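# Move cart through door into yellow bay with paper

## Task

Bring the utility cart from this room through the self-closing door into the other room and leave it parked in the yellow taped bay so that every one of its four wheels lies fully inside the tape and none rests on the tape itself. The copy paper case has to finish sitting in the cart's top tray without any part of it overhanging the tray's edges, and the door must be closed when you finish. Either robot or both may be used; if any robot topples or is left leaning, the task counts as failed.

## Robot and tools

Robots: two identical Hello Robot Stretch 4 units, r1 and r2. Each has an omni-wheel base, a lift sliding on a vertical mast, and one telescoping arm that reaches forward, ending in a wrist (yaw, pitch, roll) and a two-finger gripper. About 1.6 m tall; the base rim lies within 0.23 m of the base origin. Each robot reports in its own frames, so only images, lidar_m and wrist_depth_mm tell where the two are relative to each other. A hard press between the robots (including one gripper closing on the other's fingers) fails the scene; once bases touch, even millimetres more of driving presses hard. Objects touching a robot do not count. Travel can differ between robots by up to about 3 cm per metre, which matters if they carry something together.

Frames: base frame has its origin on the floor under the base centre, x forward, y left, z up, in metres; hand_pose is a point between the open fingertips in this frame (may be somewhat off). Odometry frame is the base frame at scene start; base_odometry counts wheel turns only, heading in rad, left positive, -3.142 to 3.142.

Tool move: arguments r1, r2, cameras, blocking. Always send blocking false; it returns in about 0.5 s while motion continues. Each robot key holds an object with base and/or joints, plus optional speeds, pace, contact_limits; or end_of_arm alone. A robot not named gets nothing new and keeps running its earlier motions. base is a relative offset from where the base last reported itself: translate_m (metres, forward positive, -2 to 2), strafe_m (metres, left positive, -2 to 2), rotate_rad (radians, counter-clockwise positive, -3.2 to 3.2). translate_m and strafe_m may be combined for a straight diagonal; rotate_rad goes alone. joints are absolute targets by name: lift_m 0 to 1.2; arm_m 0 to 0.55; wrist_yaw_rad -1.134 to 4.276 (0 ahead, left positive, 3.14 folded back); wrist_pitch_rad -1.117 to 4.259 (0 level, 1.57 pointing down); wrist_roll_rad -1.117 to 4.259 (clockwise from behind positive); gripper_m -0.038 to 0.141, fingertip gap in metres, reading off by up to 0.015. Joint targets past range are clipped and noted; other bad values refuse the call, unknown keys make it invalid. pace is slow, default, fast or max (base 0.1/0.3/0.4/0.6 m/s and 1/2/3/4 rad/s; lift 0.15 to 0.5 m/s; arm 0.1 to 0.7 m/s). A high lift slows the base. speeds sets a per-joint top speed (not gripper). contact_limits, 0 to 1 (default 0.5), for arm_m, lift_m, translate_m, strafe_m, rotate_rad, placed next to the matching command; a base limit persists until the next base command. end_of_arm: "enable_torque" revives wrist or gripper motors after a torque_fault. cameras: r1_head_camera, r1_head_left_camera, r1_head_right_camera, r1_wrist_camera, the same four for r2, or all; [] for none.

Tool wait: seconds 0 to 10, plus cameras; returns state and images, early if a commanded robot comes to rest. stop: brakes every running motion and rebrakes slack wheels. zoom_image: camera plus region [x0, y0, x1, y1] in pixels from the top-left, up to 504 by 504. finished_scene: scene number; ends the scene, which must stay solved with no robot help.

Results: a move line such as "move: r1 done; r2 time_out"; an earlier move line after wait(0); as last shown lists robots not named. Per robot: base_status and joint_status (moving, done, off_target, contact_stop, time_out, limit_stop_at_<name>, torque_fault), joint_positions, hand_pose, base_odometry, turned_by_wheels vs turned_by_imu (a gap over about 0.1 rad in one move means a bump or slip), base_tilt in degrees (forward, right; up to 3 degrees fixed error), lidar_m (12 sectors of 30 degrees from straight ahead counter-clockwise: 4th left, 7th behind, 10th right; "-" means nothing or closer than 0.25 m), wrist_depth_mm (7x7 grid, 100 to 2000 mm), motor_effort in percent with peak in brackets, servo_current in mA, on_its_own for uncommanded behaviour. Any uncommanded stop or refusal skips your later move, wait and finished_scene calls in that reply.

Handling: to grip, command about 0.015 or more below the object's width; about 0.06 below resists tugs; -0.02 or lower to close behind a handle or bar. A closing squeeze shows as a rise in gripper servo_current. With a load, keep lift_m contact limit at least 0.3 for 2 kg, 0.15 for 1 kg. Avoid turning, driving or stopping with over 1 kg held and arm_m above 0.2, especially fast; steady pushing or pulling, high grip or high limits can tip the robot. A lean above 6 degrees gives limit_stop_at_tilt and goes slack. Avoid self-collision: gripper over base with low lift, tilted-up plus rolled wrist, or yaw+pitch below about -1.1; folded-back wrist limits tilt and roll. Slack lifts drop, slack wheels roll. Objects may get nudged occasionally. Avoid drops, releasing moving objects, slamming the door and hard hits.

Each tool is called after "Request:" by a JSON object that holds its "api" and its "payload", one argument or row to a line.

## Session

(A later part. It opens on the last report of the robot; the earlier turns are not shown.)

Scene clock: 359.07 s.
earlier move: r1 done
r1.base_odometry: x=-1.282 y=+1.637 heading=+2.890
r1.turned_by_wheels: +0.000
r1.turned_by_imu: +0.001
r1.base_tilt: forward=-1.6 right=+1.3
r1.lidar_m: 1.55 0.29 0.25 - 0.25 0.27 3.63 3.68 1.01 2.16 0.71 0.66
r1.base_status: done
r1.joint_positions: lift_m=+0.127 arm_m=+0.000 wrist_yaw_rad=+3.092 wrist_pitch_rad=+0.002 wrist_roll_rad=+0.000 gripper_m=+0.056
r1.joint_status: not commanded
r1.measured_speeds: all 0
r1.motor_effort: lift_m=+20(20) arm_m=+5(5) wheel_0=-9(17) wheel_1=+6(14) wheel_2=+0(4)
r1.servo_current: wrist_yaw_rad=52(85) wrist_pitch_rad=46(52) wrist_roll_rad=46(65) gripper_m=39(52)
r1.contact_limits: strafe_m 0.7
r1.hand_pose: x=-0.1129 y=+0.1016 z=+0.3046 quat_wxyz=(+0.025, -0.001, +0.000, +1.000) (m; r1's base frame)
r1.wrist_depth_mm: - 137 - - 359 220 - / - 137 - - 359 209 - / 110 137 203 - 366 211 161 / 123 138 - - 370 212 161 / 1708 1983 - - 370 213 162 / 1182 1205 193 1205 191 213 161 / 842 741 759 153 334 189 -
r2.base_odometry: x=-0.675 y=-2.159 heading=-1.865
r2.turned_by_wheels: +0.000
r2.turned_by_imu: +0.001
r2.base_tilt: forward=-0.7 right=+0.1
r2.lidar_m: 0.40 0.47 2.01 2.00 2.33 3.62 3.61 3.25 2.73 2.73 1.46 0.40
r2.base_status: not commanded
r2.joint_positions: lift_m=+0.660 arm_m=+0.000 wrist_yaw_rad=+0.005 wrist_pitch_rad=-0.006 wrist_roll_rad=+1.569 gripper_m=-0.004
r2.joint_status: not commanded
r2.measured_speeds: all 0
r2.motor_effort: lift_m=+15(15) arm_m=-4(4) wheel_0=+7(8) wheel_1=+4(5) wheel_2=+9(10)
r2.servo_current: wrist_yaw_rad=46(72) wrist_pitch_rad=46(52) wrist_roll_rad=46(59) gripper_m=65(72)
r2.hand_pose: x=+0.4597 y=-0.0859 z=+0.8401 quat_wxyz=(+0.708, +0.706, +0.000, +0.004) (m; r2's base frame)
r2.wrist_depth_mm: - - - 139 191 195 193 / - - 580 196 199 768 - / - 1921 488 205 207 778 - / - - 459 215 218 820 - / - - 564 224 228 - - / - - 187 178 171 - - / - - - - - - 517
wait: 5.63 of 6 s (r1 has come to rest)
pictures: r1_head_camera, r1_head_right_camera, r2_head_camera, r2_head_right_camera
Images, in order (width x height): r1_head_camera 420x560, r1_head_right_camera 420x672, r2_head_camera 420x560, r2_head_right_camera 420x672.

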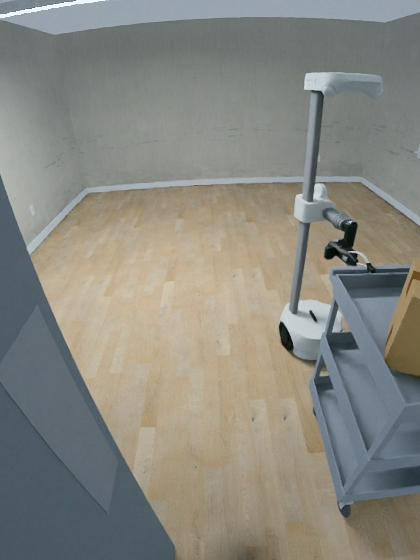

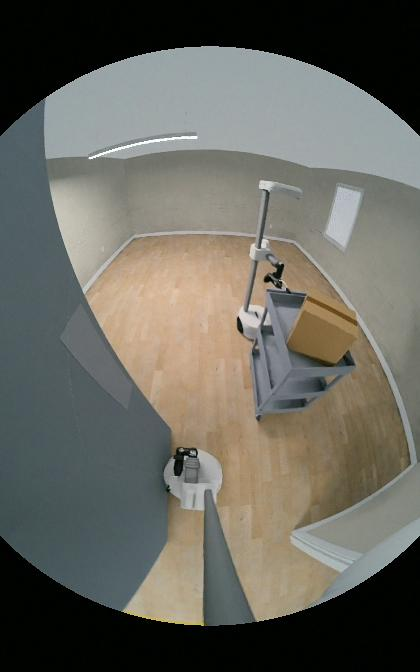

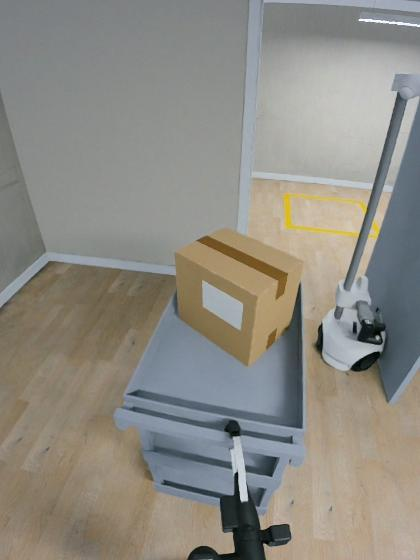

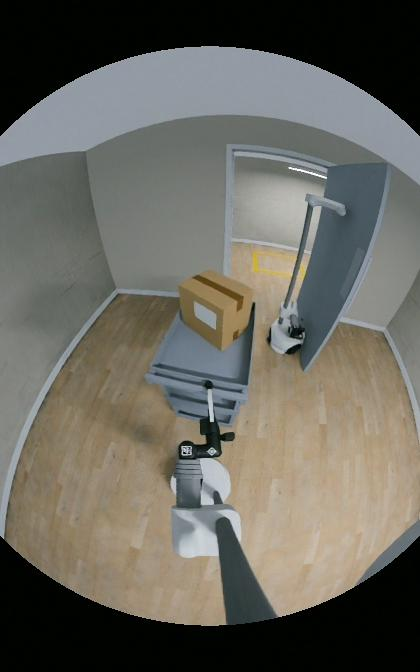

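Request:
{"api": "move", "payload": {
  "blocking": false,
  "cameras": [],
  "r2": {"base":{"strafe_m":-0.265},"pace":"slow"}
}}

Request:
{"api": "wait", "payload": {
  "seconds": 5,
  "cameras": []
}}

Request:
{"api": "move", "payload": {
  "blocking": false,
  "cameras": [],
  "r2": {"base":{"rotate_rad":0.175},"pace":"slow"}
}}

Request:
{"api": "wait", "payload": {
  "seconds": 2,
  "cameras": ["r2_head_camera","r1_head_camera"]
}}

Request:
{"api": "move", "payload": {
  "blocking": false,
  "cameras": [],
  "r2": {"base":{"translate_m":-0.42},"pace":"slow"}
}}

Request:
{"api": "wait", "payload": {
  "seconds": 6,
  "cameras": ["r2_head_camera","r2_wrist_camera","r1_head_camera"]
}}

Scene clock: 387.97 s.
move: r2 moving
r1: as last shown
r1.turned_by_imu: +0.000
r1.base_tilt: forward=-1.6 right=+1.2
r1.lidar_m: 1.52 0.27 0.25 - 0.25 0.25 3.65 3.70 0.98 2.17 0.71 0.66
r1.motor_effort: lift_m=+20(20) arm_m=+5(5) wheel_0=-9(9) wheel_1=+6(6) wheel_2=+0(0)
r1.servo_current: wrist_yaw_rad=65(65) wrist_pitch_rad=39(46) wrist_roll_rad=52(78) gripper_m=39(46)
r1.contact_limits: strafe_m 0.7
r1.wrist_depth_mm: - 136 - - 359 221 - / - 137 - - 362 210 - / 110 138 203 - 364 210 161 / 123 138 - - 368 212 161 / 1661 - - - 370 213 162 / 1205 1182 194 1182 190 213 162 / 854 759 768 153 336 188 -
r2.base_odometry: x=-0.689 y=-2.155 heading=-1.865
r2.turned_by_wheels: +0.001
r2.turned_by_imu: +0.001
r2.base_tilt: forward=-0.7 right=+0.0
r2.lidar_m: 0.41 0.47 2.02 2.01 2.31 3.62 3.61 3.21 2.75 2.72 1.45 0.41
r2.base_status: strafe_m moving
r2.joint_positions: lift_m=+0.660 arm_m=+0.000 wrist_yaw_rad=+0.005 wrist_pitch_rad=-0.006 wrist_roll_rad=+1.569 gripper_m=-0.004
r2.joint_status: not commanded
r2.measured_speeds: translate_m=+0.000 strafe_m=-0.056 rotate_rad=+0.001 lift_m=+0.000 arm_m=+0.000 wrist_yaw_rad=+0.000 wrist_pitch_rad=+0.000 wrist_roll_rad=+0.000
r2.motor_effort: lift_m=+15(15) arm_m=-4(4) wheel_0=+14(14) wheel_1=-5(8) wheel_2=+0(8)
r2.servo_current: wrist_yaw_rad=59(59) wrist_pitch_rad=46(52) wrist_roll_rad=39(59) gripper_m=59(65)
r2.hand_pose: x=+0.4597 y=-0.0859 z=+0.8401 quat_wxyz=(+0.708, +0.706, +0.000, +0.004) (m; r2's base frame)
r2.wrist_depth_mm: - - - 140 192 196 193 / - - 585 196 200 750 - / - 1921 496 153 207 788 - / - - 452 216 218 820 - / - - 564 225 229 - - / - - 186 179 171 - - / - - - - - - 521
pictures: none
No camera images: "cameras" was empty.

Scene clock: 391.27 s.
earlier move: r2 done
r1.base_odometry: x=-1.282 y=+1.637 heading=+2.890
r1.turned_by_wheels: +0.000
r1.turned_by_imu: +0.000
r1.base_tilt: forward=-1.6 right=+1.2
r1.lidar_m: 0.96 0.28 0.25 - 0.25 0.26 3.64 3.70 0.98 2.19 0.61 0.63
r1.base_status: not commanded
r1.joint_positions: lift_m=+0.127 arm_m=+0.000 wrist_yaw_rad=+3.092 wrist_pitch_rad=+0.002 wrist_roll_rad=+0.000 gripper_m=+0.056
r1.joint_status: not commanded
r1.measured_speeds: all 0
r1.motor_effort: lift_m=+20(20) arm_m=+5(5) wheel_0=-10(10) wheel_1=+6(6) wheel_2=+0(0)
r1.servo_current: wrist_yaw_rad=39(72) wrist_pitch_rad=39(52) wrist_roll_rad=39(78) gripper_m=39(52)
r1.contact_limits: strafe_m 0.7
r1.hand_pose: x=-0.1129 y=+0.1016 z=+0.3046 quat_wxyz=(+0.025, -0.001, +0.000, +1.000) (m; r1's base frame)
r1.wrist_depth_mm: - 136 - - 359 221 - / - 137 - - 362 210 - / 110 138 203 - 366 211 161 / 123 138 - - 368 213 161 / 1661 1983 - - 370 213 161 / 1182 1205 193 1205 190 212 162 / 854 750 759 154 336 189 -
r2.base_odometry: x=-0.928 y=-2.082 heading=-1.865
r2.turned_by_wheels: -0.001
r2.turned_by_imu: +0.000
r2.base_tilt: forward=-0.7 right=+0.1
r2.lidar_m: 0.36 0.37 2.25 2.27 2.58 3.67 3.67 2.93 2.51 2.50 2.51 0.44
r2.base_status: done
r2.joint_positions: lift_m=+0.660 arm_m=+0.000 wrist_yaw_rad=+0.005 wrist_pitch_rad=-0.006 wrist_roll_rad=+1.569 gripper_m=-0.004
r2.joint_status: not commanded
r2.measured_speeds: all 0
r2.motor_effort: lift_m=+15(15) arm_m=-4(4) wheel_0=+6(16) wheel_1=-5(8) wheel_2=+0(8)
r2.servo_current: wrist_yaw_rad=65(65) wrist_pitch_rad=52(52) wrist_roll_rad=52(59) gripper_m=72(72)
r2.hand_pose: x=+0.4598 y=-0.0858 z=+0.8401 quat_wxyz=(+0.708, +0.706, +0.000, +0.004) (m; r2's base frame)
r2.wrist_depth_mm: - - - 195 1205 1138 991 / - - - 222 251 256 255 / - - - 244 247 1863 1229 / - - 654 240 239 809 - / - - 484 210 237 809 - / - - 185 177 170 - - / - - 521 - - - -
wait: 3.30 of 5 s (r2 has come to rest)
pictures: none
No camera images: "cameras" was empty.

Scene clock: 391.77 s.
move: r2 moving
r1: as last shown
r1.base_tilt: forward=-1.6 right=+1.3
r1.lidar_m: 0.99 0.31 0.25 - 0.25 0.25 3.64 3.69 0.99 2.14 0.62 0.65
r1.servo_current: wrist_yaw_rad=39(52) wrist_pitch_rad=39(46) wrist_roll_rad=46(65) gripper_m=39(46)
r1.contact_limits: strafe_m 0.7
r1.wrist_depth_mm: - 137 - - 359 221 - / - 137 - - 364 210 - / 109 137 203 - 366 211 161 / 123 138 - - 366 212 161 / 1756 1921 - - 370 213 162 / 1205 1205 193 1182 191 213 162 / 842 741 750 153 336 189 -
r2.base_odometry: x=-0.928 y=-2.082 heading=-1.748
r2.turned_by_wheels: +0.117
r2.turned_by_imu: +0.114
r2.base_tilt: forward=-0.7 right=+0.1
r2.lidar_m: 0.38 0.41 2.24 2.28 2.74 3.68 3.71 2.77 2.47 2.49 1.26 0.44
r2.base_status: rotate_rad moving
r2.joint_positions: lift_m=+0.660 arm_m=+0.000 wrist_yaw_rad=-0.010 wrist_pitch_rad=-0.006 wrist_roll_rad=+1.569 gripper_m=-0.004
r2.joint_status: not commanded
r2.measured_speeds: translate_m=+0.000 strafe_m=-0.001 rotate_rad=+0.359 lift_m=+0.000 arm_m=+0.000 wrist_yaw_rad=+0.000 wrist_pitch_rad=+0.000 wrist_roll_rad=+0.000
r2.motor_effort: lift_m=+15(15) arm_m=-2(4) wheel_0=-6(10) wheel_1=-5(9) wheel_2=-14(16)
r2.servo_current: wrist_yaw_rad=65(65) wrist_pitch_rad=52(52) wrist_roll_rad=52(59) gripper_m=65(72)
r2.hand_pose: x=+0.4584 y=-0.0902 z=+0.8401 quat_wxyz=(+0.708, +0.706, -0.005, -0.001) (m; r2's base frame)
r2.wrist_depth_mm: - - - 177 236 1098 991 / - - - 235 235 1499 1160 / - - - 234 233 1808 - / - - 554 234 234 809 - / - - 466 216 232 820 - / - - 187 174 172 820 - / - - 564 - - - -
pictures: none
No camera images: "cameras" was empty.

Scene clock: 392.40 s.
earlier move: r2 done
r1.base_odometry: x=-1.282 y=+1.637 heading=+2.890
r1.turned_by_wheels: +0.000
r1.turned_by_imu: +0.000
r1.base_tilt: forward=-1.6 right=+1.3
r1.lidar_m: 1.06 0.30 0.25 - 0.25 0.27 3.66 3.70 0.98 2.17 0.61 0.65
r1.base_status: not commanded
r1.joint_positions: lift_m=+0.127 arm_m=+0.000 wrist_yaw_rad=+3.092 wrist_pitch_rad=+0.002 wrist_roll_rad=+0.000 gripper_m=+0.056
r1.joint_status: not commanded
r1.measured_speeds: all 0
r1.motor_effort: lift_m=+20(20) arm_m=+5(5) wheel_0=-9(10) wheel_1=+6(6) wheel_2=+0(0)
r1.servo_current: wrist_yaw_rad=46(65) wrist_pitch_rad=46(52) wrist_roll_rad=26(65) gripper_m=33(46)
r1.contact_limits: strafe_m 0.7
r1.hand_pose: x=-0.1129 y=+0.1016 z=+0.3046 quat_wxyz=(+0.025, -0.001, +0.000, +1.000) (m; r1's base frame)
r1.wrist_depth_mm: - 137 - - 357 221 - / - 137 - - 362 209 - / 109 138 204 - 366 211 161 / 123 138 - - 366 212 161 / 1661 1983 - - 370 212 162 / 1205 1205 193 1205 191 213 162 / 842 750 768 153 334 189 -
r2.base_odometry: x=-0.928 y=-2.082 heading=-1.691
r2.turned_by_wheels: +0.057
r2.turned_by_imu: +0.055
r2.base_tilt: forward=-0.7 right=+0.1
r2.lidar_m: 0.41 0.46 2.26 2.30 2.88 3.68 3.72 2.66 2.48 2.54 1.25 0.41
r2.base_status: done
r2.joint_positions: lift_m=+0.660 arm_m=+0.000 wrist_yaw_rad=-0.002 wrist_pitch_rad=-0.006 wrist_roll_rad=+1.569 gripper_m=-0.004
r2.joint_status: not commanded
r2.measured_speeds: all 0
r2.motor_effort: lift_m=+15(15) arm_m=+0(4) wheel_0=-3(10) wheel_1=-3(9) wheel_2=-6(16)
r2.servo_current: wrist_yaw_rad=52(65) wrist_pitch_rad=39(52) wrist_roll_rad=39(59) gripper_m=59(72)
r2.hand_pose: x=+0.4591 y=-0.0880 z=+0.8401 quat_wxyz=(+0.708, +0.706, -0.003, +0.001) (m; r2's base frame)
r2.wrist_depth_mm: - - - 159 213 219 216 / - - - 162 217 1576 535 / - - 591 220 221 798 - / - - 480 225 226 820 - / - - 496 216 230 831 - / - - 187 176 172 - - / - - - - - - -
wait: 0.63 of 2 s (r2 has come to rest)
pictures: r1_head_camera, r2_head_camera
Images, in order (width x height): r1_head_camera 420x560, r2_head_camera 420x560.

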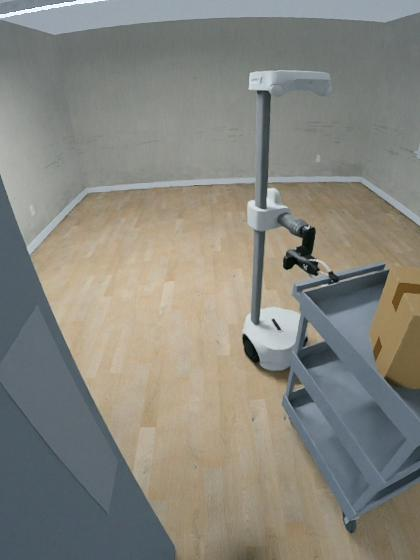

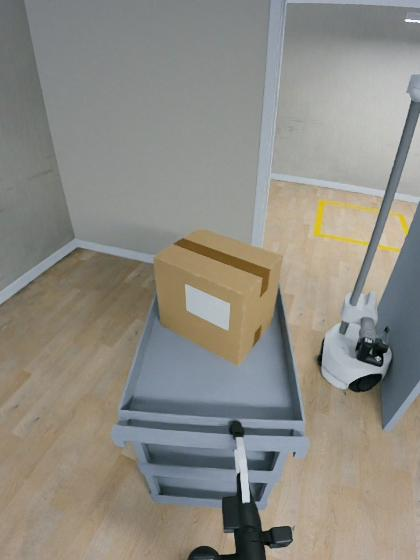

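Scene clock: 392.90 s.
move: r2 moving
r1: as last shown
r1.lidar_m: 1.07 0.29 0.25 - 0.25 0.27 3.64 3.68 0.99 2.18 0.65 0.62
r1.motor_effort: lift_m=+20(20) arm_m=+5(5) wheel_0=-10(10) wheel_1=+6(6) wheel_2=+0(0)
r1.servo_current: wrist_yaw_rad=46(52) wrist_pitch_rad=39(46) wrist_roll_rad=46(59) gripper_m=46(46)
r1.contact_limits: strafe_m 0.7
r1.wrist_depth_mm: - 137 - - 359 220 - / - 137 - - 364 210 - / 109 138 204 - 364 211 162 / 123 138 - - 368 212 161 / 1708 - - - 368 213 162 / 1182 1205 193 1182 191 213 162 / 866 759 759 153 336 189 -
r2.base_odometry: x=-0.927 y=-2.070 heading=-1.691
r2.turned_by_wheels: +0.000
r2.turned_by_imu: +0.000
r2.base_tilt: forward=-0.6 right=+0.1
r2.lidar_m: 0.38 0.43 2.27 2.29 2.90 3.67 3.73 2.67 2.46 2.53 1.26 0.44
r2.base_status: translate_m moving
r2.joint_positions: lift_m=+0.660 arm_m=+0.000 wrist_yaw_rad=+0.000 wrist_pitch_rad=-0.006 wrist_roll_rad=+1.569 gripper_m=-0.004
r2.joint_status: not commanded
r2.measured_speeds: translate_m=-0.049 strafe_m=+0.001 rotate_rad=+0.001 lift_m=+0.000 arm_m=+0.000 wrist_yaw_rad=+0.005 wrist_pitch_rad=+0.000 wrist_roll_rad=+0.000
r2.motor_effort: lift_m=+15(15) arm_m=+2(2) wheel_0=-8(10) wheel_1=-9(9) wheel_2=+14(14)
r2.servo_current: wrist_yaw_rad=39(59) wrist_pitch_rad=46(46) wrist_roll_rad=52(52) gripper_m=59(65)
r2.hand_pose: x=+0.4593 y=-0.0874 z=+0.8402 quat_wxyz=(+0.708, +0.706, -0.002, +0.002) (m; r2's base frame)
r2.wrist_depth_mm: - - - 158 211 215 213 / - - - 214 216 1618 484 / - - 554 220 221 - - / - - 473 225 226 809 - / - - 496 217 230 831 - / - - 186 176 172 - - / - - - - - - -
pictures: none
No camera images: "cameras" was empty.

Scene clock: 397.90 s.
earlier move: r2 done
r1.base_odometry: x=-1.282 y=+1.637 heading=+2.890
r1.turned_by_wheels: +0.000
r1.turned_by_imu: +0.000
r1.base_tilt: forward=-1.6 right=+1.3
r1.lidar_m: 1.09 0.28 0.25 - 0.25 0.27 3.62 3.67 0.99 2.13 2.70 0.91
r1.base_status: not commanded
r1.joint_positions: lift_m=+0.127 arm_m=+0.000 wrist_yaw_rad=+3.092 wrist_pitch_rad=+0.002 wrist_roll_rad=+0.000 gripper_m=+0.056
r1.joint_status: not commanded
r1.measured_speeds: all 0
r1.motor_effort: lift_m=+20(20) arm_m=+5(5) wheel_0=-9(10) wheel_1=+6(6) wheel_2=+0(0)
r1.servo_current: wrist_yaw_rad=72(72) wrist_pitch_rad=46(52) wrist_roll_rad=52(65) gripper_m=39(52)
r1.contact_limits: strafe_m 0.7
r1.hand_pose: x=-0.1129 y=+0.1016 z=+0.3046 quat_wxyz=(+0.025, -0.001, +0.000, +1.000) (m; r1's base frame)
r1.wrist_depth_mm: - 136 - - 362 221 - / - 137 - - 364 210 - / 110 138 204 - 364 211 161 / 123 138 - - 373 213 161 / 1756 1921 - - 370 213 161 / 1205 1205 194 1205 191 213 161 / 854 750 759 154 338 189 -
r2.base_odometry: x=-0.878 y=-1.666 heading=-1.691
r2.turned_by_wheels: +0.000
r2.turned_by_imu: -0.001
r2.base_tilt: forward=-0.7 right=+0.0
r2.lidar_m: 0.38 0.39 2.42 2.46 3.14 3.28 3.35 2.52 2.31 2.37 2.72 0.43
r2.base_status: done
r2.joint_positions: lift_m=+0.660 arm_m=+0.000 wrist_yaw_rad=+0.000 wrist_pitch_rad=-0.006 wrist_roll_rad=+1.569 gripper_m=-0.004
r2.joint_status: not commanded
r2.measured_speeds: all 0
r2.motor_effort: lift_m=+15(15) arm_m=+4(4) wheel_0=-7(12) wheel_1=-4(10) wheel_2=+5(14)
r2.servo_current: wrist_yaw_rad=59(65) wrist_pitch_rad=46(52) wrist_roll_rad=46(65) gripper_m=65(72)
r2.hand_pose: x=+0.4593 y=-0.0875 z=+0.8402 quat_wxyz=(+0.708, +0.706, -0.002, +0.002) (m; r2's base frame)
r2.wrist_depth_mm: - - - 193 1464 1661 1229 / - - - 232 248 253 251 / - - - 243 245 1863 559 / - - 627 239 239 831 - / - - 473 236 236 820 - / - - 186 177 170 809 - / - - 525 - 227 - -
wait: 5.00 of 6 s (r2 has come to rest)
pictures: r1_head_camera, r2_head_camera, r2_wrist_camera
Images, in order (width x height): r1_head_camera 420x560, r2_head_camera 420x560, r2_wrist_camera 616x392.

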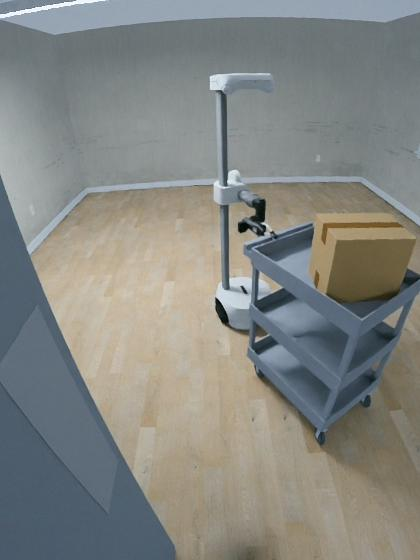

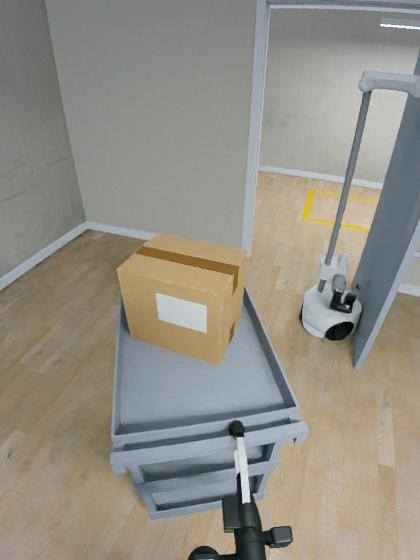

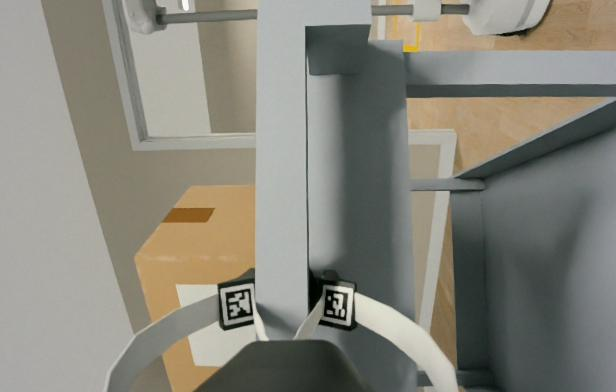

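Request:
{"api": "wait", "payload": {
  "seconds": 0,
  "cameras": ["r1_head_camera","r2_head_camera"]
}}

Scene clock: 424.00 s.
r1.base_odometry: x=-1.282 y=+1.637 heading=+2.890
r1.turned_by_wheels: +0.000
r1.turned_by_imu: +0.000
r1.base_tilt: forward=-1.6 right=+1.3
r1.lidar_m: 1.14 0.27 0.25 - 0.25 0.27 3.64 3.68 1.00 2.14 2.71 0.94
r1.base_status: not commanded
r1.joint_positions: lift_m=+0.127 arm_m=+0.000 wrist_yaw_rad=+3.092 wrist_pitch_rad=+0.002 wrist_roll_rad=+0.000 gripper_m=+0.056
r1.joint_status: not commanded
r1.measured_speeds: all 0
r1.motor_effort: lift_m=+20(20) arm_m=+5(5) wheel_0=-10(10) wheel_1=+6(6) wheel_2=+0(0)
r1.servo_current: wrist_yaw_rad=46(72) wrist_pitch_rad=39(52) wrist_roll_rad=59(65) gripper_m=39(52)
r1.contact_limits: strafe_m 0.7
r1.hand_pose: x=-0.1129 y=+0.1016 z=+0.3046 quat_wxyz=(+0.025, -0.001, +0.000, +1.000) (m; r1's base frame)
r1.wrist_depth_mm: - 137 - - 359 221 - / - 137 - - 362 210 - / 109 138 204 - 366 211 161 / 123 138 - - 366 212 161 / 1756 1983 - - 370 213 162 / 1182 1205 193 1205 190 214 162 / 854 759 750 153 338 189 -
r2.base_odometry: x=-0.878 y=-1.666 heading=-1.691
r2.turned_by_wheels: +0.000
r2.turned_by_imu: +0.000
r2.base_tilt: forward=-0.8 right=+0.1
r2.lidar_m: 0.37 0.38 2.41 2.46 3.11 3.30 3.32 2.51 2.32 2.38 2.71 0.45
r2.base_status: done
r2.joint_positions: lift_m=+0.660 arm_m=+0.000 wrist_yaw_rad=+0.000 wrist_pitch_rad=-0.006 wrist_roll_rad=+1.569 gripper_m=-0.004
r2.joint_status: not commanded
r2.measured_speeds: all 0
r2.motor_effort: lift_m=+15(15) arm_m=+4(4) wheel_0=-7(12) wheel_1=-4(10) wheel_2=+6(14)
r2.servo_current: wrist_yaw_rad=52(65) wrist_pitch_rad=39(52) wrist_roll_rad=39(65) gripper_m=65(72)
r2.hand_pose: x=+0.4593 y=-0.0875 z=+0.8402 quat_wxyz=(+0.708, +0.706, -0.002, +0.002) (m; r2's base frame)
r2.wrist_depth_mm: - - - 193 1464 1661 1229 / - - - 232 249 254 251 / - - - 243 245 1808 559 / - - 621 239 240 831 - / - - 466 236 236 831 - / - - 186 178 171 798 - / - - 525 - 227 - -
pictures: r1_head_camera, r2_head_camera
Images, in order (width x height): r1_head_camera 420x560, r2_head_camera 420x560.

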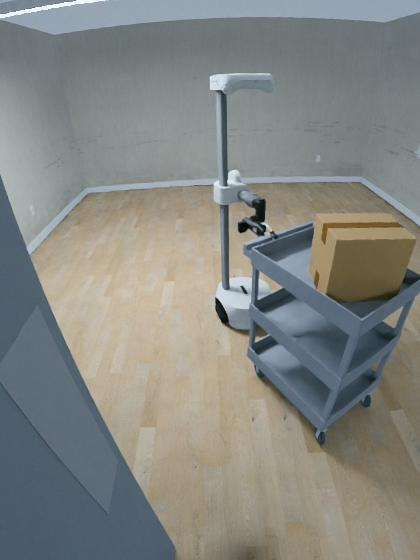

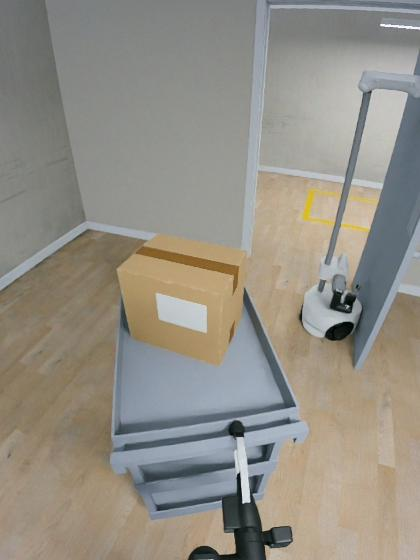

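Request:
{"api": "move", "payload": {
  "r2": {"base":{"translate_m":0.047,"strafe_m":0.277},"pace":"slow"},
  "cameras": [],
  "blocking": false
}}

Request:
{"api": "wait", "payload": {
  "seconds": 8,
  "cameras": []
}}

Request:
{"api": "move", "payload": {
  "r2": {"base":{"rotate_rad":-0.26},"pace":"slow"},
  "cameras": [],
  "blocking": false
}}

Request:
{"api": "wait", "payload": {
  "seconds": 4,
  "cameras": ["r1_head_camera","r2_head_camera"]
}}

Scene clock: 431.97 s.
move: r2 moving
r1: as last shown
r1.lidar_m: 1.11 0.30 0.25 - 0.25 0.26 3.63 3.71 1.00 2.18 2.67 0.94
r1.motor_effort: lift_m=+20(20) arm_m=+5(5) wheel_0=-9(10) wheel_1=+6(6) wheel_2=+0(0)
r1.servo_current: wrist_yaw_rad=52(72) wrist_pitch_rad=39(46) wrist_roll_rad=52(65) gripper_m=46(46)
r1.contact_limits: strafe_m 0.7
r1.wrist_depth_mm: - 136 - - 362 220 - / - 137 - - 362 211 - / 110 138 204 - 366 211 161 / 123 138 - - 370 213 161 / 1708 1983 - - 370 213 162 / 1182 1205 194 1205 191 213 162 / 842 759 750 153 336 188 -
r2.base_odometry: x=-0.865 y=-1.669 heading=-1.692
r2.turned_by_wheels: -0.001
r2.turned_by_imu: -0.001
r2.base_tilt: forward=-0.7 right=+0.1
r2.lidar_m: 0.38 0.35 2.40 2.45 3.11 3.29 3.38 2.54 2.35 2.36 2.74 0.41
r2.base_status: translate_m moving; strafe_m moving
r2.joint_positions: lift_m=+0.660 arm_m=+0.000 wrist_yaw_rad=-0.004 wrist_pitch_rad=-0.006 wrist_roll_rad=+1.569 gripper_m=-0.004
r2.joint_status: not commanded
r2.measured_speeds: translate_m=+0.008 strafe_m=+0.050 rotate_rad=-0.001 lift_m=+0.000 arm_m=+0.000 wrist_yaw_rad=-0.015 wrist_pitch_rad=+0.000 wrist_roll_rad=+0.000
r2.motor_effort: lift_m=+15(15) arm_m=+3(4) wheel_0=-13(14) wheel_1=+8(8) wheel_2=-10(10)
r2.servo_current: wrist_yaw_rad=65(65) wrist_pitch_rad=46(52) wrist_roll_rad=46(59) gripper_m=59(65)
r2.hand_pose: x=+0.4589 y=-0.0887 z=+0.8402 quat_wxyz=(+0.708, +0.706, -0.004, +0.001) (m; r2's base frame)
r2.wrist_depth_mm: - - - 193 256 1336 1160 / - - - 236 251 256 254 / - - - 244 245 1863 554 / - - 627 239 238 820 - / - - 469 220 236 820 - / - - 186 177 171 798 - / - - 535 - 225 - -
pictures: none
No camera images: "cameras" was empty.

Scene clock: 435.50 s.
earlier move: r2 done
r1.base_odometry: x=-1.282 y=+1.637 heading=+2.890
r1.turned_by_wheels: +0.000
r1.turned_by_imu: +0.000
r1.base_tilt: forward=-1.6 right=+1.3
r1.lidar_m: 1.43 0.30 0.25 - 0.25 0.25 3.65 3.68 0.99 2.15 2.69 0.97
r1.base_status: not commanded
r1.joint_positions: lift_m=+0.127 arm_m=+0.000 wrist_yaw_rad=+3.092 wrist_pitch_rad=+0.002 wrist_roll_rad=+0.000 gripper_m=+0.056
r1.joint_status: not commanded
r1.measured_speeds: all 0
r1.motor_effort: lift_m=+20(20) arm_m=+5(5) wheel_0=-9(10) wheel_1=+6(6) wheel_2=+0(0)
r1.servo_current: wrist_yaw_rad=26(72) wrist_pitch_rad=46(52) wrist_roll_rad=52(72) gripper_m=46(46)
r1.contact_limits: strafe_m 0.7
r1.hand_pose: x=-0.1129 y=+0.1016 z=+0.3046 quat_wxyz=(+0.025, -0.001, +0.000, +1.000) (m; r1's base frame)
r1.wrist_depth_mm: - 137 - - 362 221 - / - 137 - - 364 210 - / 109 138 204 - 366 211 161 / 123 138 - - 370 212 161 / 1661 1983 - - 368 213 162 / 1229 1182 193 1182 191 213 162 / 842 759 759 153 336 189 -
r2.base_odometry: x=-0.609 y=-1.746 heading=-1.692
r2.turned_by_wheels: +0.000
r2.turned_by_imu: +0.000
r2.base_tilt: forward=-0.7 right=+0.0
r2.lidar_m: 0.42 0.47 2.15 2.18 2.74 3.23 3.28 2.78 2.60 2.66 1.71 0.41
r2.base_status: done
r2.joint_positions: lift_m=+0.660 arm_m=+0.000 wrist_yaw_rad=-0.007 wrist_pitch_rad=-0.006 wrist_roll_rad=+1.569 gripper_m=-0.004
r2.joint_status: not commanded
r2.measured_speeds: all 0
r2.motor_effort: lift_m=+15(15) arm_m=+4(4) wheel_0=-4(14) wheel_1=+5(9) wheel_2=-9(13)
r2.servo_current: wrist_yaw_rad=59(72) wrist_pitch_rad=39(52) wrist_roll_rad=52(59) gripper_m=65(72)
r2.hand_pose: x=+0.4587 y=-0.0894 z=+0.8402 quat_wxyz=(+0.708, +0.706, -0.005, +0.000) (m; r2's base frame)
r2.wrist_depth_mm: - - - 144 196 508 198 / - - 609 200 203 732 - / - - 496 154 211 - - / - - 452 216 220 820 - / - - 535 224 228 - - / - - 187 175 171 - - / - - - - - - 521
wait: 3.53 of 8 s (r2 has come to rest)
pictures: none
No camera images: "cameras" was empty.

Scene clock: 436.00 s.
move: r2 moving
r1: as last shown
r1.base_tilt: forward=-1.6 right=+1.2
r1.lidar_m: 1.37 0.28 0.25 - 0.25 0.26 3.66 3.69 0.98 2.13 2.72 0.98
r1.servo_current: wrist_yaw_rad=46(65) wrist_pitch_rad=46(46) wrist_roll_rad=52(59) gripper_m=39(46)
r1.contact_limits: strafe_m 0.7
r1.wrist_depth_mm: - 136 - - 359 221 - / - 137 - - 364 211 - / 110 137 204 - 366 210 161 / 123 138 - - 370 213 161 / 1708 1921 - - 370 212 162 / 1205 1205 194 1182 191 212 161 / 831 750 750 153 336 187 -
r2.base_odometry: x=-0.609 y=-1.746 heading=-1.816
r2.turned_by_wheels: -0.124
r2.turned_by_imu: -0.120
r2.base_tilt: forward=-0.7 right=+0.0
r2.lidar_m: 0.40 0.42 2.14 2.16 2.50 3.23 3.22 2.95 2.59 2.57 2.97 0.42
r2.base_status: rotate_rad moving
r2.joint_positions: lift_m=+0.660 arm_m=+0.000 wrist_yaw_rad=+0.006 wrist_pitch_rad=-0.006 wrist_roll_rad=+1.569 gripper_m=-0.004
r2.joint_status: not commanded
r2.measured_speeds: translate_m=+0.001 strafe_m=-0.002 rotate_rad=-0.487 lift_m=+0.000 arm_m=+0.000 wrist_yaw_rad=+0.001 wrist_pitch_rad=+0.000 wrist_roll_rad=+0.000
r2.motor_effort: lift_m=+15(15) arm_m=+4(4) wheel_0=+11(13) wheel_1=+7(9) wheel_2=+11(13)
r2.servo_current: wrist_yaw_rad=52(65) wrist_pitch_rad=46(52) wrist_roll_rad=52(59) gripper_m=59(65)
r2.hand_pose: x=+0.4598 y=-0.0856 z=+0.8402 quat_wxyz=(+0.708, +0.706, +0.000, +0.004) (m; r2's base frame)
r2.wrist_depth_mm: - - - 155 209 212 211 / - - - 212 213 1661 - / - - 559 219 218 - - / - - 469 223 224 809 - / - - 512 228 229 831 - / - - 187 176 181 - - / - - - - - - -
pictures: none
No camera images: "cameras" was empty.

Scene clock: 436.80 s.
earlier move: r2 done
r1.base_odometry: x=-1.282 y=+1.637 heading=+2.890
r1.turned_by_wheels: +0.000
r1.turned_by_imu: +0.000
r1.base_tilt: forward=-1.6 right=+1.3
r1.lidar_m: 1.23 0.30 0.25 - 0.25 0.27 3.63 3.69 1.00 2.17 2.71 0.94
r1.base_status: not commanded
r1.joint_positions: lift_m=+0.127 arm_m=+0.000 wrist_yaw_rad=+3.092 wrist_pitch_rad=+0.002 wrist_roll_rad=+0.000 gripper_m=+0.056
r1.joint_status: not commanded
r1.measured_speeds: all 0
r1.motor_effort: lift_m=+20(20) arm_m=+5(5) wheel_0=-9(10) wheel_1=+6(6) wheel_2=+0(0)
r1.servo_current: wrist_yaw_rad=46(65) wrist_pitch_rad=39(46) wrist_roll_rad=33(59) gripper_m=39(46)
r1.contact_limits: strafe_m 0.7
r1.hand_pose: x=-0.1129 y=+0.1016 z=+0.3046 quat_wxyz=(+0.025, -0.001, +0.000, +1.000) (m; r1's base frame)
r1.wrist_depth_mm: - 137 - - 359 221 - / - 137 - - 362 210 - / 110 137 204 - 364 211 161 / 123 138 - - 370 213 161 / 1708 1983 - - 370 213 162 / 1182 1205 193 1205 190 212 162 / 842 759 741 154 336 189 -
r2.base_odometry: x=-0.609 y=-1.746 heading=-1.951
r2.turned_by_wheels: -0.135
r2.turned_by_imu: -0.131
r2.base_tilt: forward=-0.7 right=+0.0
r2.lidar_m: 0.38 0.40 2.18 2.15 2.34 3.25 3.24 3.23 2.61 2.57 2.86 0.45
r2.base_status: done
r2.joint_positions: lift_m=+0.660 arm_m=+0.000 wrist_yaw_rad=+0.006 wrist_pitch_rad=-0.006 wrist_roll_rad=+1.569 gripper_m=-0.004
r2.joint_status: not commanded
r2.measured_speeds: all 0
r2.motor_effort: lift_m=+15(15) arm_m=-1(4) wheel_0=+6(13) wheel_1=+4(9) wheel_2=+9(13)
r2.servo_current: wrist_yaw_rad=65(65) wrist_pitch_rad=52(52) wrist_roll_rad=46(59) gripper_m=59(78)
r2.hand_pose: x=+0.4598 y=-0.0856 z=+0.8402 quat_wxyz=(+0.708, +0.706, +0.000, +0.004) (m; r2's base frame)
r2.wrist_depth_mm: - - - 184 242 1366 1160 / - - - 233 241 257 255 / - - - 238 238 1863 - / - - 574 236 237 820 - / - - 473 236 235 820 - / - - 186 178 172 - - / - - 569 - - - -
wait: 0.80 of 4 s (r2 has come to rest)
pictures: r1_head_camera, r2_head_camera
Images, in order (width x height): r1_head_camera 420x560, r2_head_camera 420x560.

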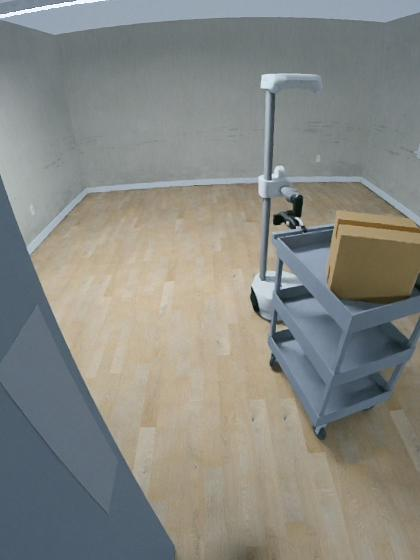

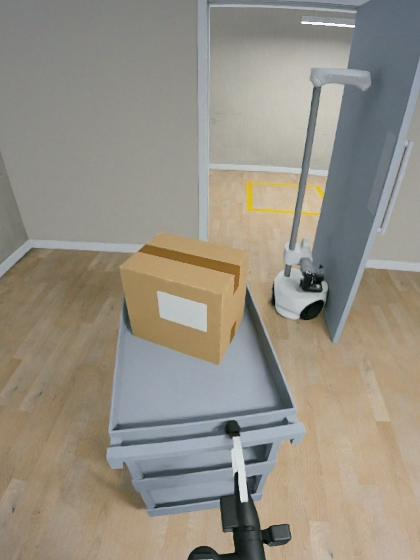

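Request:
{"api": "move", "payload": {
  "r2": {"base":{"translate_m":0.047,"strafe_m":0.277},"pace":"slow"},
  "cameras": [],
  "blocking": false
}}

Request:
{"api": "wait", "payload": {
  "seconds": 8,
  "cameras": []
}}

Request:
{"api": "move", "payload": {
  "r2": {"base":{"rotate_rad":-0.26},"pace":"slow"},
  "cameras": [],
  "blocking": false
}}

Request:
{"api": "wait", "payload": {
  "seconds": 4,
  "cameras": ["r1_head_camera","r2_head_camera"]
}}

Scene clock: 448.20 s.
move: r2 moving
r1: as last shown
r1.lidar_m: 1.23 0.28 0.25 - 0.25 0.26 3.63 3.69 1.00 2.17 2.71 0.95
r1.motor_effort: lift_m=+20(20) arm_m=+5(5) wheel_0=-9(9) wheel_1=+5(6) wheel_2=+0(0)
r1.servo_current: wrist_yaw_rad=52(52) wrist_pitch_rad=33(46) wrist_roll_rad=52(59) gripper_m=46(46)
r1.contact_limits: strafe_m 0.7
r1.wrist_depth_mm: - 136 - - 362 221 - / - 137 - - 359 209 - / 109 137 203 - 362 211 161 / 123 138 - - 368 212 162 / 1661 - - - 368 213 162 / 1205 1205 193 1205 191 213 162 / 866 750 750 153 336 189 -
r2.base_odometry: x=-0.597 y=-1.752 heading=-1.951
r2.turned_by_wheels: -0.001
r2.turned_by_imu: +0.000
r2.base_tilt: forward=-0.7 right=+0.1
r2.lidar_m: 0.38 0.37 2.16 2.13 2.35 3.26 3.24 3.27 2.64 2.61 2.87 0.45
r2.base_status: translate_m moving; strafe_m moving
r2.joint_positions: lift_m=+0.660 arm_m=+0.000 wrist_yaw_rad=+0.002 wrist_pitch_rad=-0.006 wrist_roll_rad=+1.569 gripper_m=-0.004
r2.joint_status: not commanded
r2.measured_speeds: translate_m=+0.008 strafe_m=+0.051 rotate_rad=-0.006 lift_m=+0.000 arm_m=+0.000 wrist_yaw_rad=-0.025 wrist_pitch_rad=+0.000 wrist_roll_rad=+0.000
r2.motor_effort: lift_m=+15(15) arm_m=-3(4) wheel_0=-4(7) wheel_1=+7(9) wheel_2=-5(7)
r2.servo_current: wrist_yaw_rad=39(59) wrist_pitch_rad=52(52) wrist_roll_rad=46(52) gripper_m=65(65)
r2.hand_pose: x=+0.4595 y=-0.0869 z=+0.8402 quat_wxyz=(+0.708, +0.706, -0.001, +0.003) (m; r2's base frame)
r2.wrist_depth_mm: - - - 186 245 1366 1138 / - - - 236 243 259 258 / - - - 240 240 1863 - / - - 585 237 236 831 - / - - 473 236 235 820 - / - - 186 177 171 - - / - - 559 - - - -
pictures: none
No camera images: "cameras" was empty.

Scene clock: 451.73 s.
earlier move: r2 done
r1.base_odometry: x=-1.282 y=+1.637 heading=+2.890
r1.turned_by_wheels: +0.000
r1.turned_by_imu: +0.000
r1.base_tilt: forward=-1.6 right=+1.3
r1.lidar_m: 1.97 0.29 0.25 - 0.25 0.26 3.66 3.68 1.01 2.19 1.27 1.01
r1.base_status: not commanded
r1.joint_positions: lift_m=+0.127 arm_m=+0.000 wrist_yaw_rad=+3.092 wrist_pitch_rad=+0.002 wrist_roll_rad=+0.000 gripper_m=+0.056
r1.joint_status: not commanded
r1.measured_speeds: all 0
r1.motor_effort: lift_m=+20(20) arm_m=+5(5) wheel_0=-9(10) wheel_1=+6(6) wheel_2=+0(0)
r1.servo_current: wrist_yaw_rad=52(78) wrist_pitch_rad=46(52) wrist_roll_rad=20(65) gripper_m=39(52)
r1.contact_limits: strafe_m 0.7
r1.hand_pose: x=-0.1129 y=+0.1016 z=+0.3046 quat_wxyz=(+0.025, -0.001, +0.000, +1.000) (m; r1's base frame)
r1.wrist_depth_mm: - 137 - - 357 221 - / - 137 - - 362 210 - / 110 138 203 - 366 210 161 / 123 138 - - 370 213 161 / 1808 1983 - - 366 213 162 / 1205 1205 194 1229 191 213 162 / 842 759 750 153 336 189 -
r2.base_odometry: x=-0.369 y=-1.892 heading=-1.951
r2.turned_by_wheels: +0.000
r2.turned_by_imu: +0.000
r2.base_tilt: forward=-0.7 right=+0.1
r2.lidar_m: 0.40 0.46 1.89 1.85 2.04 3.20 3.25 3.53 2.91 2.88 3.16 0.42
r2.base_status: done
r2.joint_positions: lift_m=+0.660 arm_m=+0.000 wrist_yaw_rad=-0.007 wrist_pitch_rad=-0.006 wrist_roll_rad=+1.569 gripper_m=-0.004
r2.joint_status: not commanded
r2.measured_speeds: all 0
r2.motor_effort: lift_m=+15(15) arm_m=-3(4) wheel_0=-4(13) wheel_1=+4(9) wheel_2=-9(14)
r2.servo_current: wrist_yaw_rad=46(65) wrist_pitch_rad=46(52) wrist_roll_rad=52(65) gripper_m=65(72)
r2.hand_pose: x=+0.4587 y=-0.0893 z=+0.8402 quat_wxyz=(+0.708, +0.706, -0.004, +0.000) (m; r2's base frame)
r2.wrist_depth_mm: - - - 165 209 211 210 / - - - 213 213 1708 - / - - 535 217 218 798 - / - - 462 222 224 831 - / - - 500 216 229 842 - / - - 187 175 171 - - / - - - - - - -
wait: 3.53 of 8 s (r2 has come to rest)
pictures: none
No camera images: "cameras" was empty.

Scene clock: 452.23 s.
move: r2 moving
r1: as last shown
r1.lidar_m: 1.94 0.28 0.25 - 0.25 0.28 3.64 3.67 0.98 2.16 1.29 1.00
r1.servo_current: wrist_yaw_rad=46(59) wrist_pitch_rad=46(46) wrist_roll_rad=46(59) gripper_m=39(46)
r1.contact_limits: strafe_m 0.7
r1.wrist_depth_mm: - 137 - - 359 220 - / - 137 - - 359 210 - / 109 138 203 - 364 211 161 / 123 138 - - 368 212 162 / 1756 - - - 370 213 162 / 1182 1229 193 1182 191 213 162 / 854 759 768 154 336 189 -
r2.base_odometry: x=-0.369 y=-1.892 heading=-2.075
r2.turned_by_wheels: -0.123
r2.turned_by_imu: -0.120
r2.base_tilt: forward=-0.7 right=+0.1
r2.lidar_m: 0.39 0.40 1.93 1.83 1.97 2.78 3.29 3.38 2.94 2.87 3.01 0.41
r2.base_status: rotate_rad moving
r2.joint_positions: lift_m=+0.660 arm_m=+0.000 wrist_yaw_rad=+0.007 wrist_pitch_rad=-0.006 wrist_roll_rad=+1.569 gripper_m=-0.004
r2.joint_status: not commanded
r2.measured_speeds: translate_m=+0.000 strafe_m=-0.001 rotate_rad=-0.489 lift_m=+0.000 arm_m=+0.000 wrist_yaw_rad=+0.010 wrist_pitch_rad=+0.000 wrist_roll_rad=+0.000
r2.motor_effort: lift_m=+15(15) arm_m=-4(4) wheel_0=+14(14) wheel_1=+8(10) wheel_2=+12(12)
r2.servo_current: wrist_yaw_rad=46(52) wrist_pitch_rad=46(52) wrist_roll_rad=52(52) gripper_m=59(65)
r2.hand_pose: x=+0.4599 y=-0.0853 z=+0.8402 quat_wxyz=(+0.708, +0.706, +0.000, +0.005) (m; r2's base frame)
r2.wrist_depth_mm: - - - 169 224 229 227 / - - - 228 226 1576 455 / - - - 229 228 809 - / - - 508 230 230 809 - / - - 480 232 232 831 - / - - 187 178 171 842 - / - - 609 - - - -
pictures: none
No camera images: "cameras" was empty.

Scene clock: 453.03 s.
earlier move: r2 done
r1.base_odometry: x=-1.282 y=+1.637 heading=+2.890
r1.turned_by_wheels: +0.000
r1.turned_by_imu: +0.000
r1.base_tilt: forward=-1.6 right=+1.3
r1.lidar_m: 1.97 0.30 0.25 - 0.25 0.26 3.64 3.68 1.00 2.16 1.35 1.00
r1.base_status: not commanded
r1.joint_positions: lift_m=+0.127 arm_m=+0.000 wrist_yaw_rad=+3.092 wrist_pitch_rad=+0.002 wrist_roll_rad=+0.000 gripper_m=+0.056
r1.joint_status: not commanded
r1.measured_speeds: all 0
r1.motor_effort: lift_m=+20(20) arm_m=+5(5) wheel_0=-9(10) wheel_1=+6(6) wheel_2=+0(0)
r1.servo_current: wrist_yaw_rad=46(78) wrist_pitch_rad=39(46) wrist_roll_rad=72(72) gripper_m=39(46)
r1.contact_limits: strafe_m 0.7
r1.hand_pose: x=-0.1129 y=+0.1016 z=+0.3046 quat_wxyz=(+0.025, -0.001, +0.000, +1.000) (m; r1's base frame)
r1.wrist_depth_mm: - 137 - - 362 221 - / - 137 - - 362 210 - / 109 138 204 - 364 211 161 / 123 138 - - 370 212 161 / 1708 1983 - - 370 213 162 / 1160 1205 193 1205 191 213 162 / 842 750 759 154 338 189 -
r2.base_odometry: x=-0.369 y=-1.892 heading=-2.209
r2.turned_by_wheels: -0.135
r2.turned_by_imu: -0.131
r2.base_tilt: forward=-0.7 right=+0.0
r2.lidar_m: 0.36 0.38 2.05 1.85 1.92 2.37 3.22 3.29 3.11 2.86 2.92 0.43
r2.base_status: done
r2.joint_positions: lift_m=+0.660 arm_m=+0.000 wrist_yaw_rad=+0.007 wrist_pitch_rad=-0.006 wrist_roll_rad=+1.569 gripper_m=-0.004
r2.joint_status: not commanded
r2.measured_speeds: all 0
r2.motor_effort: lift_m=+15(15) arm_m=-4(4) wheel_0=+8(14) wheel_1=+5(10) wheel_2=+10(13)
r2.servo_current: wrist_yaw_rad=52(65) wrist_pitch_rad=39(52) wrist_roll_rad=59(59) gripper_m=59(72)
r2.hand_pose: x=+0.4599 y=-0.0854 z=+0.8402 quat_wxyz=(+0.708, +0.706, +0.000, +0.005) (m; r2's base frame)
r2.wrist_depth_mm: - - 1397 200 - - 1229 / - - - 230 257 260 259 / - - - 248 249 1661 1229 / - - - 241 242 831 - / - - 488 208 237 831 - / - - 187 178 171 750 - / - - 508 - 224 - -
wait: 0.80 of 4 s (r2 has come to rest)
pictures: r1_head_camera, r2_head_camera
Images, in order (width x height): r1_head_camera 420x560, r2_head_camera 420x560.

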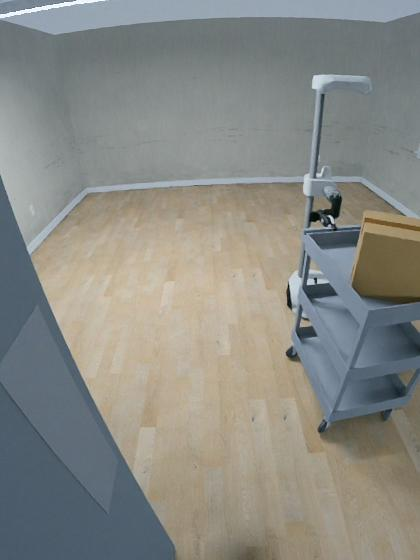

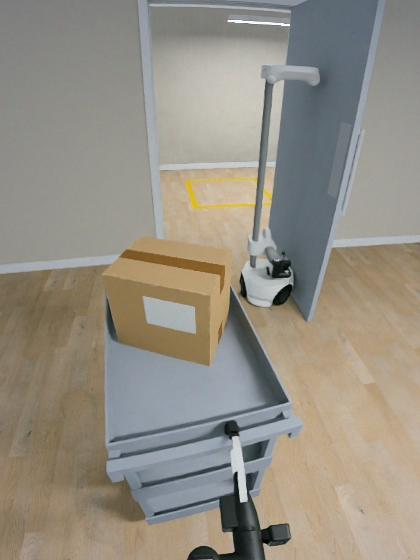

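Request:
{"api": "move", "payload": {
  "r2": {"base":{"translate_m":0.03,"strafe_m":0.25},"pace":"slow"},
  "cameras": [],
  "blocking": false
}}

Request:
{"api": "wait", "payload": {
  "seconds": 8,
  "cameras": []
}}

Request:
{"api": "move", "payload": {
  "r2": {"base":{"rotate_rad":-0.20},"pace":"slow"},
  "cameras": [],
  "blocking": false
}}

Request:
{"api": "wait", "payload": {
  "seconds": 4,
  "cameras": ["r1_head_camera","r2_head_camera"]
}}

Scene clock: 463.30 s.
move: r2 moving
r1: as last shown
r1.base_tilt: forward=-1.6 right=+1.2
r1.lidar_m: 5.14 0.28 0.25 - 0.25 0.27 3.63 3.69 1.00 2.15 1.37 1.01
r1.motor_effort: lift_m=+20(20) arm_m=+5(5) wheel_0=-9(9) wheel_1=+6(6) wheel_2=+0(0)
r1.servo_current: wrist_yaw_rad=46(72) wrist_pitch_rad=39(46) wrist_roll_rad=52(65) gripper_m=39(46)
r1.contact_limits: strafe_m 0.7
r1.wrist_depth_mm: - 137 - - 362 221 - / - 137 - - 366 210 - / 110 137 204 - 364 211 161 / 123 138 - - 368 213 161 / 1708 1983 - - 370 213 162 / 1182 1229 193 1182 191 213 162 / 854 750 750 153 336 189 -
r2.base_odometry: x=-0.359 y=-1.901 heading=-2.210
r2.turned_by_wheels: +0.000
r2.turned_by_imu: +0.000
r2.base_tilt: forward=-0.7 right=+0.0
r2.lidar_m: 0.36 0.37 2.01 1.86 1.91 2.37 3.24 3.28 3.10 2.89 2.92 0.44
r2.base_status: translate_m moving; strafe_m moving
r2.joint_positions: lift_m=+0.660 arm_m=+0.000 wrist_yaw_rad=+0.003 wrist_pitch_rad=-0.006 wrist_roll_rad=+1.569 gripper_m=-0.004
r2.joint_status: not commanded
r2.measured_speeds: translate_m=+0.007 strafe_m=+0.052 rotate_rad=+0.000 lift_m=+0.000 arm_m=+0.000 wrist_yaw_rad=-0.012 wrist_pitch_rad=+0.000 wrist_roll_rad=+0.000
r2.motor_effort: lift_m=+15(15) arm_m=-4(4) wheel_0=-7(8) wheel_1=+7(9) wheel_2=-5(8)
r2.servo_current: wrist_yaw_rad=39(59) wrist_pitch_rad=39(52) wrist_roll_rad=52(52) gripper_m=65(65)
r2.hand_pose: x=+0.4596 y=-0.0865 z=+0.8402 quat_wxyz=(+0.708, +0.706, -0.001, +0.003) (m; r2's base frame)
r2.wrist_depth_mm: - - 1499 203 - 1537 1229 / - - - 234 259 265 263 / - - - 249 251 1618 1182 / - - - 243 244 831 - / - - 496 182 236 831 - / - - 187 178 172 768 - / - - 508 - 223 - -
pictures: none
No camera images: "cameras" was empty.

Scene clock: 466.53 s.
earlier move: r2 done
r1.base_odometry: x=-1.282 y=+1.637 heading=+2.890
r1.turned_by_wheels: +0.000
r1.turned_by_imu: +0.000
r1.base_tilt: forward=-1.6 right=+1.3
r1.lidar_m: 5.16 0.29 0.25 - 0.25 0.28 3.64 3.68 0.98 2.13 1.23 1.05
r1.base_status: not commanded
r1.joint_positions: lift_m=+0.127 arm_m=+0.000 wrist_yaw_rad=+3.092 wrist_pitch_rad=+0.002 wrist_roll_rad=+0.000 gripper_m=+0.056
r1.joint_status: not commanded
r1.measured_speeds: all 0
r1.motor_effort: lift_m=+20(20) arm_m=+5(5) wheel_0=-9(10) wheel_1=+6(6) wheel_2=+0(0)
r1.servo_current: wrist_yaw_rad=39(72) wrist_pitch_rad=39(46) wrist_roll_rad=46(65) gripper_m=39(52)
r1.contact_limits: strafe_m 0.7
r1.hand_pose: x=-0.1129 y=+0.1016 z=+0.3046 quat_wxyz=(+0.025, -0.001, +0.000, +1.000) (m; r1's base frame)
r1.wrist_depth_mm: - 137 - - 362 221 - / - 137 - - 364 210 - / 109 137 203 - 368 211 161 / 123 138 - - 370 212 162 / 1756 1983 - - 370 213 162 / 1205 1205 194 1182 190 213 161 / 854 759 759 154 336 188 -
r2.base_odometry: x=-0.186 y=-2.065 heading=-2.210
r2.turned_by_wheels: +0.000
r2.turned_by_imu: +0.000
r2.base_tilt: forward=-0.7 right=+0.1
r2.lidar_m: 0.39 0.42 1.79 1.62 1.66 2.06 3.29 3.32 3.37 3.11 3.15 0.41
r2.base_status: done
r2.joint_positions: lift_m=+0.660 arm_m=+0.000 wrist_yaw_rad=-0.006 wrist_pitch_rad=-0.006 wrist_roll_rad=+1.569 gripper_m=-0.004
r2.joint_status: not commanded
r2.measured_speeds: all 0
r2.motor_effort: lift_m=+15(15) arm_m=-4(4) wheel_0=-3(13) wheel_1=+4(9) wheel_2=-9(13)
r2.servo_current: wrist_yaw_rad=59(65) wrist_pitch_rad=46(52) wrist_roll_rad=39(65) gripper_m=59(72)
r2.hand_pose: x=+0.4587 y=-0.0892 z=+0.8402 quat_wxyz=(+0.708, +0.706, -0.004, +0.000) (m; r2's base frame)
r2.wrist_depth_mm: - - - 173 229 232 231 / - - - 230 229 1537 473 / - - - 230 230 820 - / - - 521 232 231 820 - / - - 477 216 232 820 - / - - 188 174 172 831 - / - - 585 - - - -
wait: 3.23 of 8 s (r2 has come to rest)
pictures: none
No camera images: "cameras" was empty.

Scene clock: 467.03 s.
move: r2 moving
r1: as last shown
r1.base_tilt: forward=-1.6 right=+1.2
r1.lidar_m: 5.16 0.30 0.25 - 0.25 0.25 3.60 3.66 1.00 2.14 1.23 1.06
r1.servo_current: wrist_yaw_rad=39(65) wrist_pitch_rad=39(46) wrist_roll_rad=46(59) gripper_m=39(46)
r1.contact_limits: strafe_m 0.7
r1.wrist_depth_mm: - 136 - - 362 220 - / - 137 - - 364 210 - / 109 138 203 - 364 211 161 / 123 138 - - 370 213 162 / 1708 1983 - - 370 213 161 / 1205 1205 194 1205 191 213 161 / 854 768 750 153 334 189 -
r2.base_odometry: x=-0.186 y=-2.065 heading=-2.331
r2.turned_by_wheels: -0.121
r2.turned_by_imu: -0.117
r2.base_tilt: forward=-0.7 right=+0.1
r2.lidar_m: 0.37 0.35 1.89 1.63 1.62 1.90 3.29 3.30 3.56 3.12 3.13 0.45
r2.base_status: rotate_rad moving
r2.joint_positions: lift_m=+0.660 arm_m=+0.000 wrist_yaw_rad=+0.009 wrist_pitch_rad=-0.006 wrist_roll_rad=+1.569 gripper_m=-0.004
r2.joint_status: not commanded
r2.measured_speeds: translate_m=+0.000 strafe_m=+0.001 rotate_rad=-0.425 lift_m=+0.000 arm_m=+0.000 wrist_yaw_rad=+0.005 wrist_pitch_rad=+0.000 wrist_roll_rad=+0.000
r2.motor_effort: lift_m=+15(15) arm_m=-4(4) wheel_0=+11(12) wheel_1=+7(9) wheel_2=+13(14)
r2.servo_current: wrist_yaw_rad=59(59) wrist_pitch_rad=46(52) wrist_roll_rad=52(52) gripper_m=65(65)
r2.hand_pose: x=+0.4600 y=-0.0849 z=+0.8402 quat_wxyz=(+0.708, +0.706, +0.001, +0.005) (m; r2's base frame)
r2.wrist_depth_mm: - - 1499 187 245 1499 1138 / - - - 230 244 251 250 / - - - 241 241 1708 - / - - 597 237 237 831 - / - - 473 236 236 820 - / - - 187 177 172 - - / - - 544 - 229 - -
pictures: none
No camera images: "cameras" was empty.

Scene clock: 467.70 s.
earlier move: r2 done
r1.base_odometry: x=-1.282 y=+1.637 heading=+2.890
r1.turned_by_wheels: +0.000
r1.turned_by_imu: +0.000
r1.base_tilt: forward=-1.6 right=+1.3
r1.lidar_m: 5.16 0.28 0.25 - 0.25 0.26 3.62 3.67 1.01 2.16 1.27 1.04
r1.base_status: not commanded
r1.joint_positions: lift_m=+0.127 arm_m=+0.000 wrist_yaw_rad=+3.092 wrist_pitch_rad=+0.002 wrist_roll_rad=+0.000 gripper_m=+0.056
r1.joint_status: not commanded
r1.measured_speeds: all 0
r1.motor_effort: lift_m=+20(20) arm_m=+5(5) wheel_0=-9(10) wheel_1=+6(6) wheel_2=+0(0)
r1.servo_current: wrist_yaw_rad=59(65) wrist_pitch_rad=46(52) wrist_roll_rad=46(59) gripper_m=39(46)
r1.contact_limits: strafe_m 0.7
r1.hand_pose: x=-0.1129 y=+0.1016 z=+0.3046 quat_wxyz=(+0.025, -0.001, +0.000, +1.000) (m; r1's base frame)
r1.wrist_depth_mm: - 137 - - 357 221 - / - 137 - - 362 209 - / 109 138 203 - 362 211 161 / 123 138 - - 370 212 161 / 1661 1983 - - 373 213 162 / 1182 1205 193 1205 192 213 162 / 842 750 759 154 336 188 -
r2.base_odometry: x=-0.186 y=-2.065 heading=-2.409
r2.turned_by_wheels: -0.078
r2.turned_by_imu: -0.076
r2.base_tilt: forward=-0.6 right=+0.0
r2.lidar_m: 0.36 0.36 1.95 1.64 1.64 1.85 3.11 3.28 3.73 3.12 3.13 0.46
r2.base_status: done
r2.joint_positions: lift_m=+0.660 arm_m=+0.000 wrist_yaw_rad=+0.006 wrist_pitch_rad=-0.006 wrist_roll_rad=+1.569 gripper_m=-0.004
r2.joint_status: not commanded
r2.measured_speeds: all 0
r2.motor_effort: lift_m=+15(15) arm_m=-3(4) wheel_0=+4(12) wheel_1=+3(9) wheel_2=+9(14)
r2.servo_current: wrist_yaw_rad=59(65) wrist_pitch_rad=39(59) wrist_roll_rad=39(52) gripper_m=59(65)
r2.hand_pose: x=+0.4598 y=-0.0857 z=+0.8402 quat_wxyz=(+0.708, +0.706, +0.000, +0.004) (m; r2's base frame)
r2.wrist_depth_mm: - - - 213 - 1808 1229 / - - - 233 271 271 271 / - - - 254 257 1576 1255 / - - - 245 250 1808 - / - - 535 236 239 820 - / - - 186 178 172 778 - / - - 488 - 220 - -
wait: 0.67 of 4 s (r2 has come to rest)
pictures: r1_head_camera, r2_head_camera
Images, in order (width x height): r1_head_camera 420x560, r2_head_camera 420x560.

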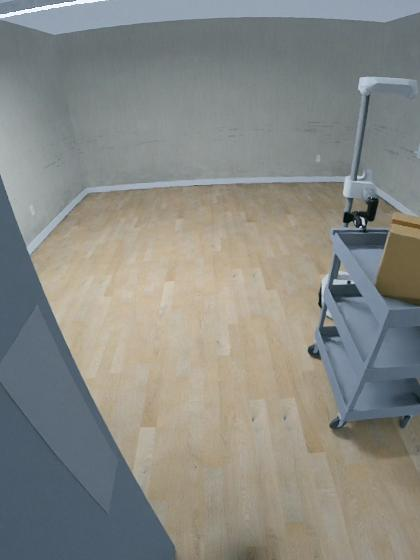

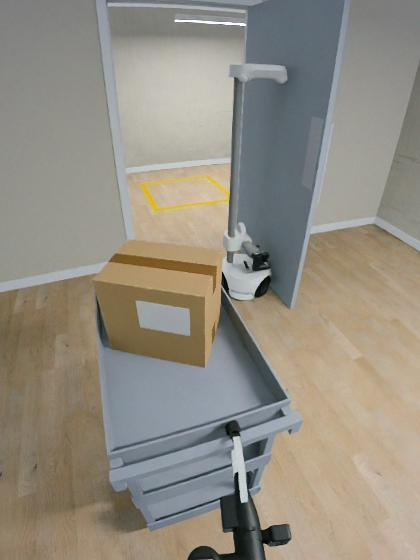

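Request:
{"api": "zoom_image", "payload": {
  "camera": "r2_head_camera",
  "region": [0, 130, 420, 330]
}}

Scaled by 1.200 from the camera's 420x560 image, which has a finer 1200x1600 frame.

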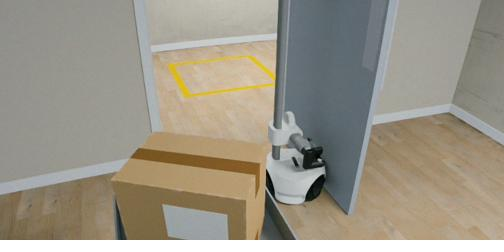

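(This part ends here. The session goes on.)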